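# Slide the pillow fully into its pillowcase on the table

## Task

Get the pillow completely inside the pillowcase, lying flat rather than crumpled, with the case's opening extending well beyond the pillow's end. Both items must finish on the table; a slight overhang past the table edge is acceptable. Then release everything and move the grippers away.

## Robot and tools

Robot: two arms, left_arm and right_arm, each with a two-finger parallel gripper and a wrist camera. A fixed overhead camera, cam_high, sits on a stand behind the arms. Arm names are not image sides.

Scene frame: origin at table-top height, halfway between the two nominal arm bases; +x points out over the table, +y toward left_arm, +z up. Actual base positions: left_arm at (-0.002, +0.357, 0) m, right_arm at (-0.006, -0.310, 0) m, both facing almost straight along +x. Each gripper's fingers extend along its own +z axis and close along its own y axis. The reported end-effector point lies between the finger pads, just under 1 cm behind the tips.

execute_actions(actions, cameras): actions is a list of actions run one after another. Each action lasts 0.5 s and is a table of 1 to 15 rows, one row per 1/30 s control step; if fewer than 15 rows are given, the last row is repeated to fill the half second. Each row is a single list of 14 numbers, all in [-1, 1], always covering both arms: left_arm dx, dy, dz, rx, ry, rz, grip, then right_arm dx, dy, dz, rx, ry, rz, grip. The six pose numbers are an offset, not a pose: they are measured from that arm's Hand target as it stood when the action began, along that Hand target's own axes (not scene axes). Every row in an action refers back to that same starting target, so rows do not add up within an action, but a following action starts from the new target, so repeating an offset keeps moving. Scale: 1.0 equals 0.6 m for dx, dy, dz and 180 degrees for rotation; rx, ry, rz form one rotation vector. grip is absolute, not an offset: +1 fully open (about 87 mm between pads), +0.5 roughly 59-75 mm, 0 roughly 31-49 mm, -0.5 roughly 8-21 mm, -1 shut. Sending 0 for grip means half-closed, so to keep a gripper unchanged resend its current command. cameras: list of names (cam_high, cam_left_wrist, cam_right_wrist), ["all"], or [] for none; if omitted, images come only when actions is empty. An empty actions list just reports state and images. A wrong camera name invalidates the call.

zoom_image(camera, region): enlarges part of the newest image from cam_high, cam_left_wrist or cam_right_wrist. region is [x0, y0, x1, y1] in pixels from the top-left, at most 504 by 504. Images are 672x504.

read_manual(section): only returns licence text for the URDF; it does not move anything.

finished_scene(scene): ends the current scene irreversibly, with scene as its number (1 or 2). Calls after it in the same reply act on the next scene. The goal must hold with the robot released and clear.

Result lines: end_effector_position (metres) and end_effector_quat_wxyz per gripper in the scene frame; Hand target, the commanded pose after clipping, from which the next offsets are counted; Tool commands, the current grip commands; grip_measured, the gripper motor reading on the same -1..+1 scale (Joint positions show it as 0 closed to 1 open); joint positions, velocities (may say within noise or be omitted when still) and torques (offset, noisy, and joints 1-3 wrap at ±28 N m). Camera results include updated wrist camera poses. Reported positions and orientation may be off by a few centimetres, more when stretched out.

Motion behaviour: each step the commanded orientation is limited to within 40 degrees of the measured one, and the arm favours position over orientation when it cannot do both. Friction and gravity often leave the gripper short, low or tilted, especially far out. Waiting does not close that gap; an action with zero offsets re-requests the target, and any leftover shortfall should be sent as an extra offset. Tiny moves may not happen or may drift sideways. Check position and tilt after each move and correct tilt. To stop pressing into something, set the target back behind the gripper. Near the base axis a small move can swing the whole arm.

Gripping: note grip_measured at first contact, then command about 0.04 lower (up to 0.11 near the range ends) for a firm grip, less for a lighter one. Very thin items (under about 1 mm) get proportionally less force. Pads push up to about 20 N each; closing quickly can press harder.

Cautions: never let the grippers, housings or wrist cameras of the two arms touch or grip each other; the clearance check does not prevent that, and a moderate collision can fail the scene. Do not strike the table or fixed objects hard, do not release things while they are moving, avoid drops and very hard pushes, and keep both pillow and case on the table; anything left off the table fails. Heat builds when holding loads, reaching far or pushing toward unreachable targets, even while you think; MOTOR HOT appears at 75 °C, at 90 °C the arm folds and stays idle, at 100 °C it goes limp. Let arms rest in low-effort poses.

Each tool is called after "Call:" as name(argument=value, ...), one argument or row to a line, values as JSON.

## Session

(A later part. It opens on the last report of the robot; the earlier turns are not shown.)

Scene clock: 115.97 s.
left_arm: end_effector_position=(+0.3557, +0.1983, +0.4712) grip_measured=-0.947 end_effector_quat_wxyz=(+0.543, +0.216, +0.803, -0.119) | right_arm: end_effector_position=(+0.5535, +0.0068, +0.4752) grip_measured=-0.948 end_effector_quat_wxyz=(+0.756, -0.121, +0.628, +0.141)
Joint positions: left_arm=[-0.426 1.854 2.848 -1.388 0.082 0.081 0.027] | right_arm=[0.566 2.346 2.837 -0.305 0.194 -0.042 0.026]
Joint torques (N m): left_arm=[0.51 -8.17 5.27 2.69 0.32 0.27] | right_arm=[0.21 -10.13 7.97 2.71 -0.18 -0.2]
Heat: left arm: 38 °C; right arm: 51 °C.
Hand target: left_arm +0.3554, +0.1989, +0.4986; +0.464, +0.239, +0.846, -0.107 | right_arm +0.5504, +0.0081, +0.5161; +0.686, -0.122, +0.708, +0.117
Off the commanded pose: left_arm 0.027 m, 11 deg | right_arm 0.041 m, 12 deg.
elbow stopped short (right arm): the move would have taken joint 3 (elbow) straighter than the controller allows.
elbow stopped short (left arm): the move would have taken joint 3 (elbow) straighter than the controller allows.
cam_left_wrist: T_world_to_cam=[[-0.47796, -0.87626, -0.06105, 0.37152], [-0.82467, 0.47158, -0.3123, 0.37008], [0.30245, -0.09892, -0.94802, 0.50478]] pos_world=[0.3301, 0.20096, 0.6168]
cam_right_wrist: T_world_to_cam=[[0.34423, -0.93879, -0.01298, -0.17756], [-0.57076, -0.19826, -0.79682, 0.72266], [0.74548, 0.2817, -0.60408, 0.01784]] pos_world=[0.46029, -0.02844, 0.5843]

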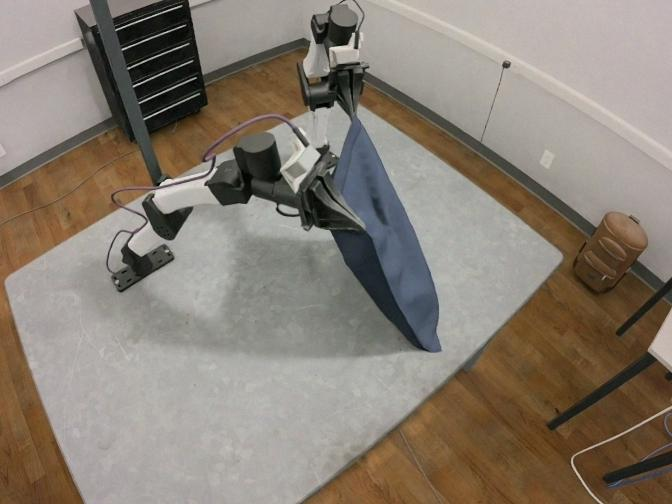

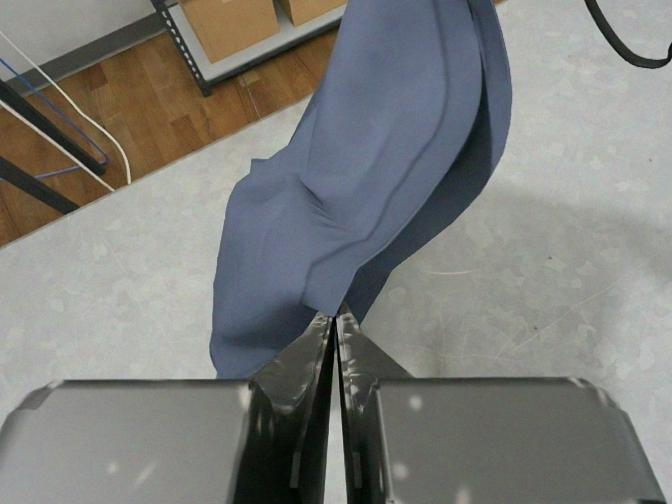

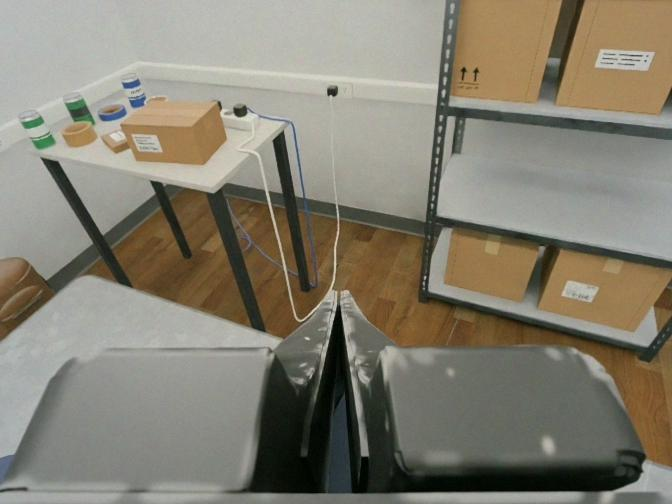

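Call:
execute_actions(
  actions=[
    [[0.063,-0.153,0.082,0,0.03,0,-1,0.1,-0.1,-0.042,0,0.05,0,-1]],
    [[0.063,-0.153,0.082,0,0.03,0,-1,0.1,-0.1,-0.042,0,0.05,0,-1]],
    [[0.076,-0.085,0.078,0,0.03,0,-1,0.125,-0.056,-0.02,0,0.04,0,-1]],
    [[0.076,-0.085,0.078,0,0.03,0,-1,0.125,-0.056,-0.02,0,0.04,0,-1]],
  ],
  cameras=["all"],
)

Call:
zoom_image(
  camera="cam_high",
  region=[220, 130, 480, 380],
)

Scene clock: 128.77 s.
left_arm: end_effector_position=(+0.2434, -0.0522, +0.2354) grip_measured=-0.947 end_effector_quat_wxyz=(+0.288, +0.264, +0.919, -0.053) | right_arm: end_effector_position=(+0.4686, -0.2151, +0.2499) grip_measured=-0.949 end_effector_quat_wxyz=(+0.409, -0.148, +0.897, +0.078)
Joint positions: left_arm=[-1.155 2.307 2.755 -1.527 -0.348 -0.471 0.027] | right_arm=[0.148 1.814 1.877 -0.785 -0.151 -0.107 0.026]
Joint torques (N m): left_arm=[-0.46 -12.82 5.08 1.49 -0.15 0] | right_arm=[-0.69 -10.17 6.41 2.2 -0.15 -0.21]
Heat: left arm: 36 °C; right arm: 52 °C.
Hand target: left_arm +0.2453, -0.0552, +0.2377; +0.297, +0.255, +0.918, -0.060 | right_arm +0.4765, -0.2169, +0.2753; +0.462, -0.149, +0.871, +0.078
Off the commanded pose: left_arm 0.004 m, 2 deg | right_arm 0.027 m, 7 deg.
elbow stopped short (left arm): the move would have taken joint 3 (elbow) straighter than the controller allows.
elbow stopped short (right arm): the move would have taken joint 3 (elbow) straighter than the controller allows.
cam_left_wrist: T_world_to_cam=[[-0.52611, -0.84784, -0.06615, 0.09835], [-0.82849, 0.49345, 0.26479, 0.18823], [-0.19186, 0.19412, -0.96203, 0.42939]] pos_world=[0.29007, -0.09285, 0.36975]
cam_right_wrist: T_world_to_cam=[[0.30364, -0.9527, -0.01323, -0.34351], [-0.95255, -0.30322, -0.02676, 0.41447], [0.02148, 0.02072, -0.99955, 0.38956]] pos_world=[0.49073, -0.20966, 0.39593]

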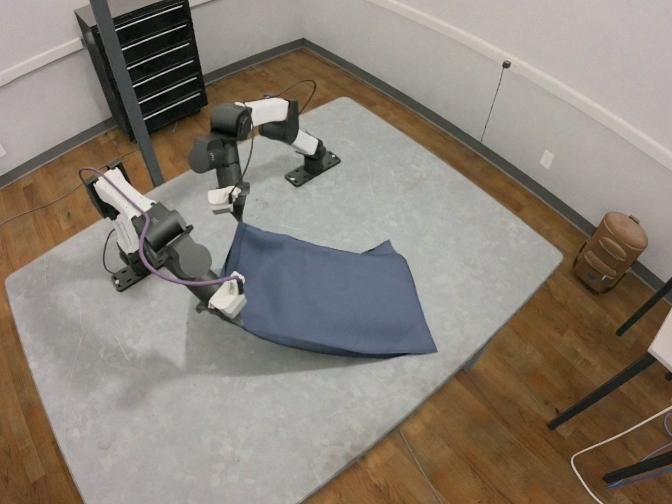

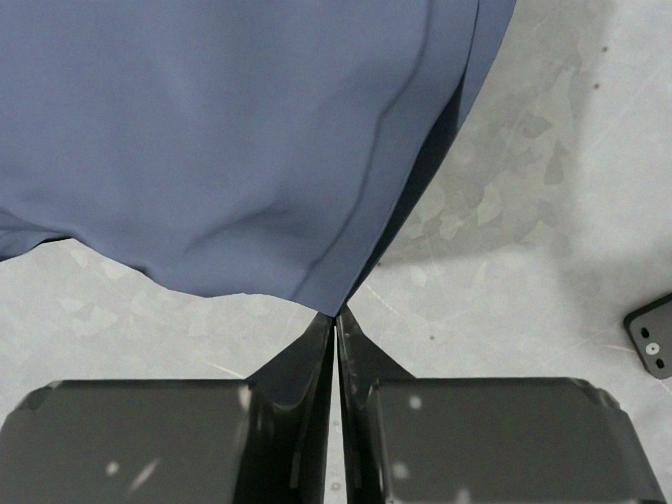

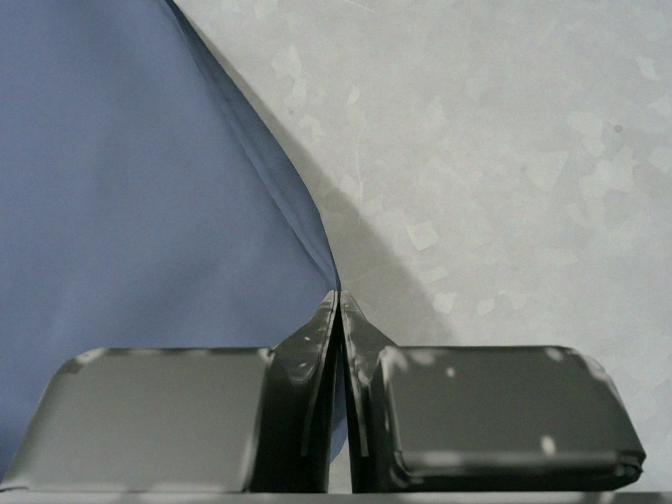

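Scaled by 1.938 from the camera's image (finer frame: 960x720).

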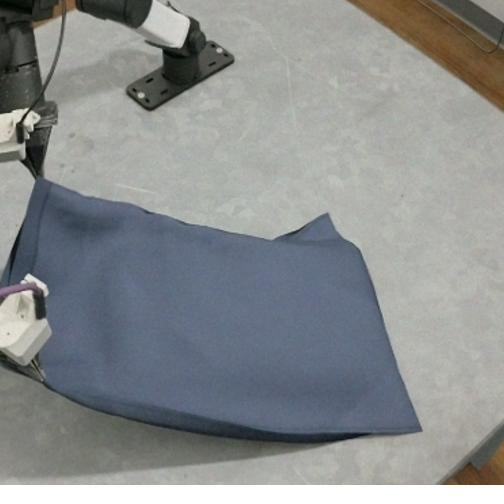

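Call:
execute_actions(
  actions=[
    [[0.05,-0.044,0.085,0,0.015,0,-1,0.102,-0.023,0.05,0,0.02,0,-1]],
    [[0.05,-0.044,0.085,0,0.015,0,-1,0.102,-0.023,0.05,0,0.02,0,-1]],
    [[0.038,-0.025,0.065,0,0,0,-1,0.063,-0.016,0.03,0,0,0,-1]],
    [[0.038,-0.025,0.065,0,0,0,-1,0.063,-0.016,0.03,0,0,0,-1]],
    [[0,0,0,0,0,0,-1,0,0,0,0,0,0,-1]],
  ],
  cameras=["all"],
)

Call:
zoom_image(
  camera="cam_high",
  region=[200, 180, 460, 400],
)

Scene clock: 138.33 s.
left_arm: end_effector_position=(+0.2148, -0.1207, +0.0357) grip_measured=-0.947 end_effector_quat_wxyz=(+0.254, +0.261, +0.930, -0.052) | right_arm: end_effector_position=(+0.4455, -0.2732, +0.0602) grip_measured=-0.949 end_effector_quat_wxyz=(+0.398, -0.152, +0.902, +0.070)
Joint positions: left_arm=[-1.252 2.357 2.023 -0.833 -0.344 -0.597 0.027] | right_arm=[0.002 1.784 1.088 -0.072 -0.245 -0.222 0.026]
Joint torques (N m): left_arm=[-0.92 -12.45 6.48 1.26 -0.18 0.01] | right_arm=[-1.03 -6.38 5.27 1.91 -0.21 -0.19]
Heat: left arm: 38 °C; right arm: 51 °C.
Hand target: left_arm +0.2133, -0.1224, +0.0259; +0.254, +0.258, +0.931, -0.048 | right_arm +0.4485, -0.2770, +0.0606; +0.406, -0.154, +0.898, +0.068
Off the commanded pose: left_arm 0.010 m, 1 deg | right_arm 0.005 m, 1 deg.
cam_left_wrist: T_world_to_cam=[[-0.52299, -0.85101, -0.04762, 0.01027], [-0.81223, 0.48067, 0.33051, 0.24379], [-0.25837, 0.21153, -0.9426, 0.26079]] pos_world=[0.27077, -0.1636, 0.16573]
cam_right_wrist: T_world_to_cam=[[0.30417, -0.95262, 0.00008, -0.39543], [-0.95262, -0.30417, -0.00006, 0.36802], [0.00008, -0.00006, -1, 0.20553]] pos_world=[0.47085, -0.26474, 0.20559]

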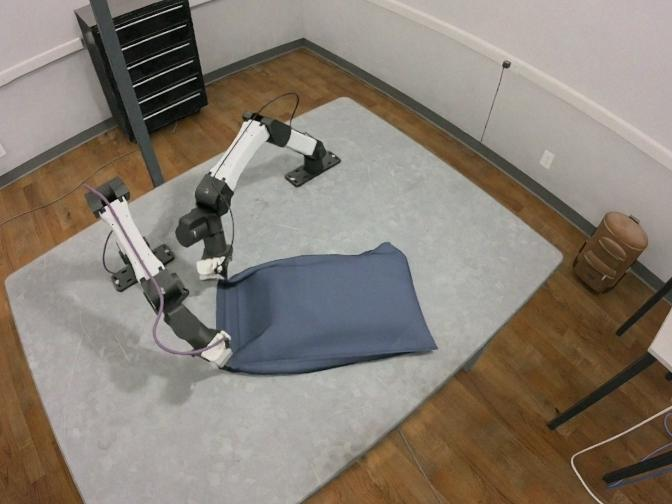

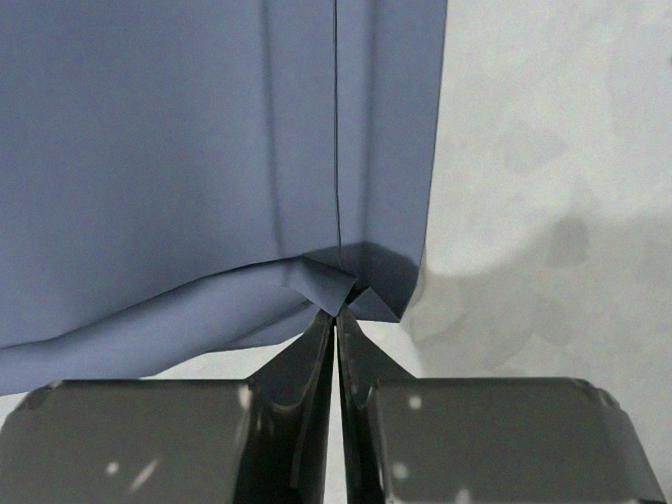

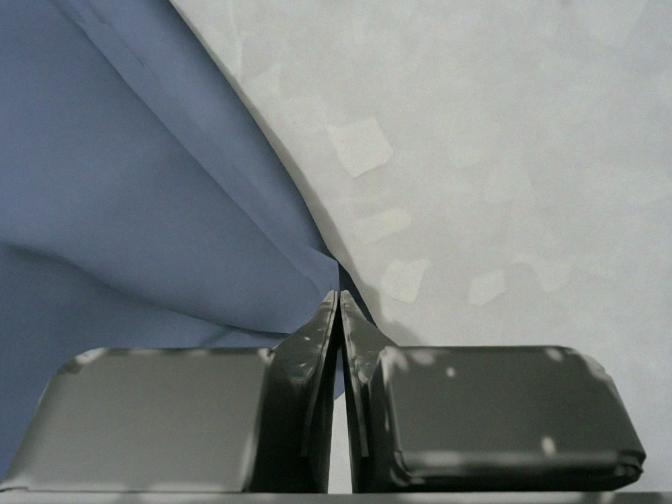

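Scaled by 1.938 from the camera's image (finer frame: 960x720).

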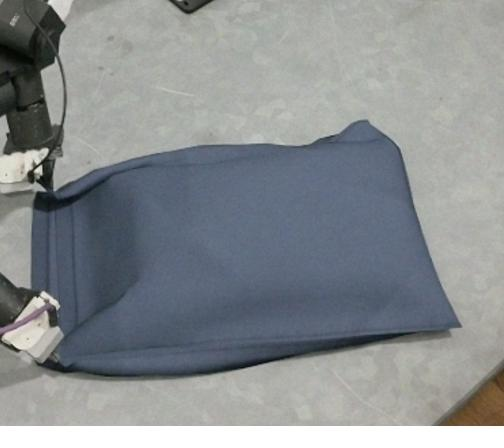

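Call:
execute_actions(
  actions=[
    [[0.0146,0,0.026,0,0,0,-1,0.0433,0,0.039,0,0,0,-1]],
    [[0,0,0,0,0,0,-0.4,0,0,0,0,0,0,-0.4]],
    [[0,0,0,0,0,0,0,0,0,0,0,0,0,0]],
    [[-0.06,0,-0.11,0,0,0,0,-0.09,0,-0.08,0,0,0,0]],
    [[0.05,0,-0.2,0,0,0,0,-0.03,-0.03,-0.2,0,0,0,0]],
    [[0,0,0,0,0,0,0,0,0,0,0,0,0,0]],
  ],
  cameras=["all"],
)

Call:
zoom_image(
  camera="cam_high",
  region=[200, 180, 460, 400],
)

Scene clock: 146.03 s.
left_arm: end_effector_position=(+0.1352, -0.0826, +0.1650) grip_measured=+0.000 end_effector_quat_wxyz=(+0.247, +0.265, +0.931, -0.044) | right_arm: end_effector_position=(+0.3754, -0.3178, +0.1777) grip_measured=+0.000 end_effector_quat_wxyz=(+0.391, -0.149, +0.905, +0.070)
Joint positions: left_arm=[-1.394 2.162 2.227 -1.305 -0.392 -0.738 0.5] | right_arm=[-0.148 1.447 1.232 -0.599 -0.346 -0.33 0.5]
Joint torques (N m): left_arm=[-0.57 -12.34 8.43 0.93 -0.27 -0.03] | right_arm=[-0.65 -4.74 9.46 1.54 -0.32 -0.18]
Heat: left arm: 39 °C; right arm: 49 °C.
Hand target: left_arm +0.1350, -0.0837, +0.1723; +0.254, +0.258, +0.931, -0.048 | right_arm +0.3808, -0.3197, +0.1908; +0.406, -0.154, +0.898, +0.068
Off the commanded pose: left_arm 0.007 m, 1 deg | right_arm 0.014 m, 2 deg.
cam_left_wrist: T_world_to_cam=[[-0.52534, -0.84876, -0.0603, 0.00973], [-0.80819, 0.47555, 0.34739, 0.11434], [-0.26617, 0.23123, -0.93578, 0.35568]] pos_world=[0.19219, -0.12836, 0.2937]
cam_right_wrist: T_world_to_cam=[[0.29884, -0.9543, -0.00403, -0.4143], [-0.9542, -0.29886, 0.01351, 0.28761], [-0.01409, -0.00019, -0.9999, 0.32827]] pos_world=[0.40287, -0.30934, 0.32268]

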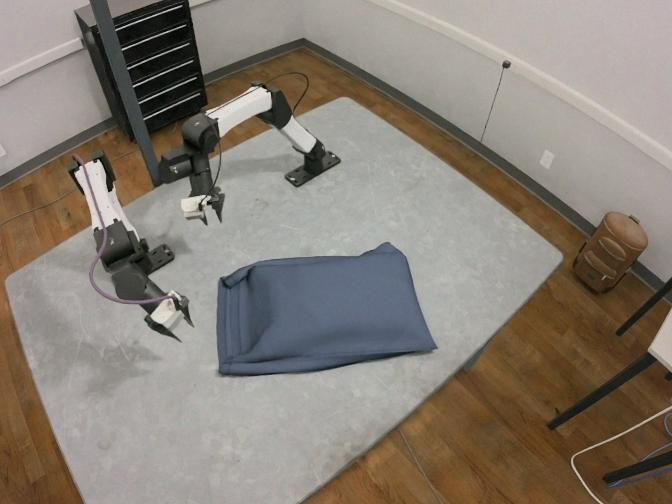

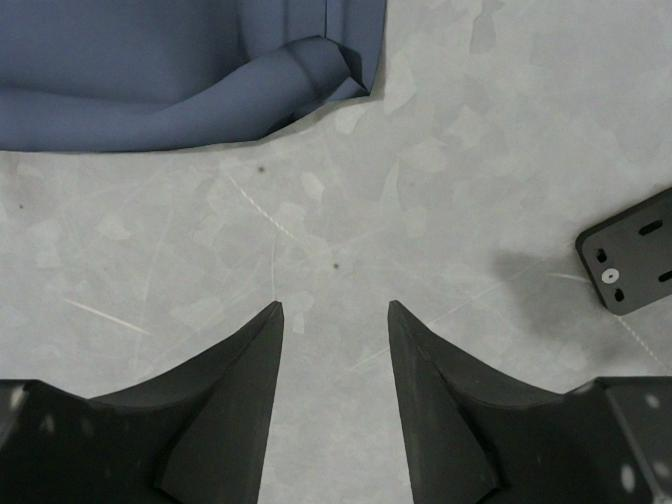

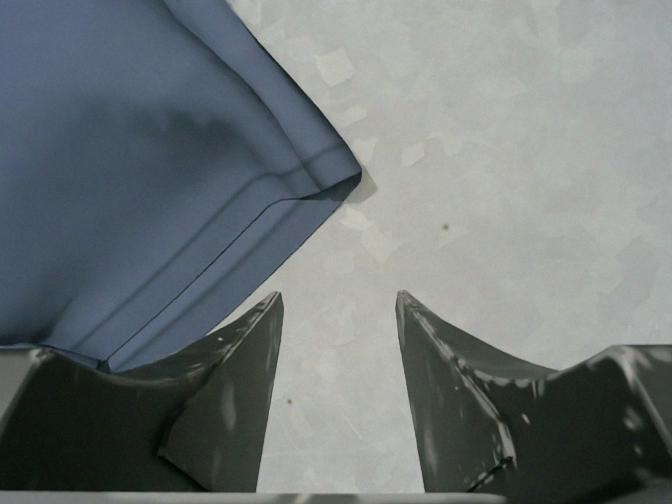

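Scaled by 1.938 from the camera's image (finer frame: 960x720).

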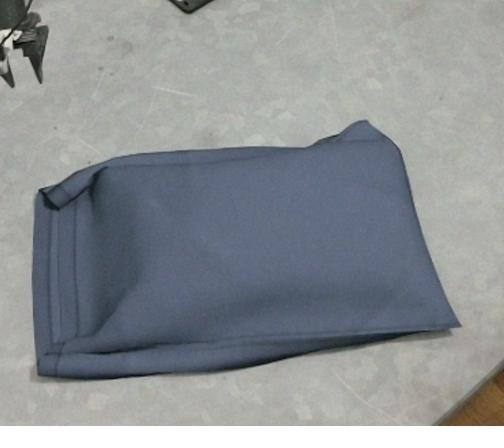

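Call:
finished_scene(
  scene=2,
)

The scene is finished: the task was done.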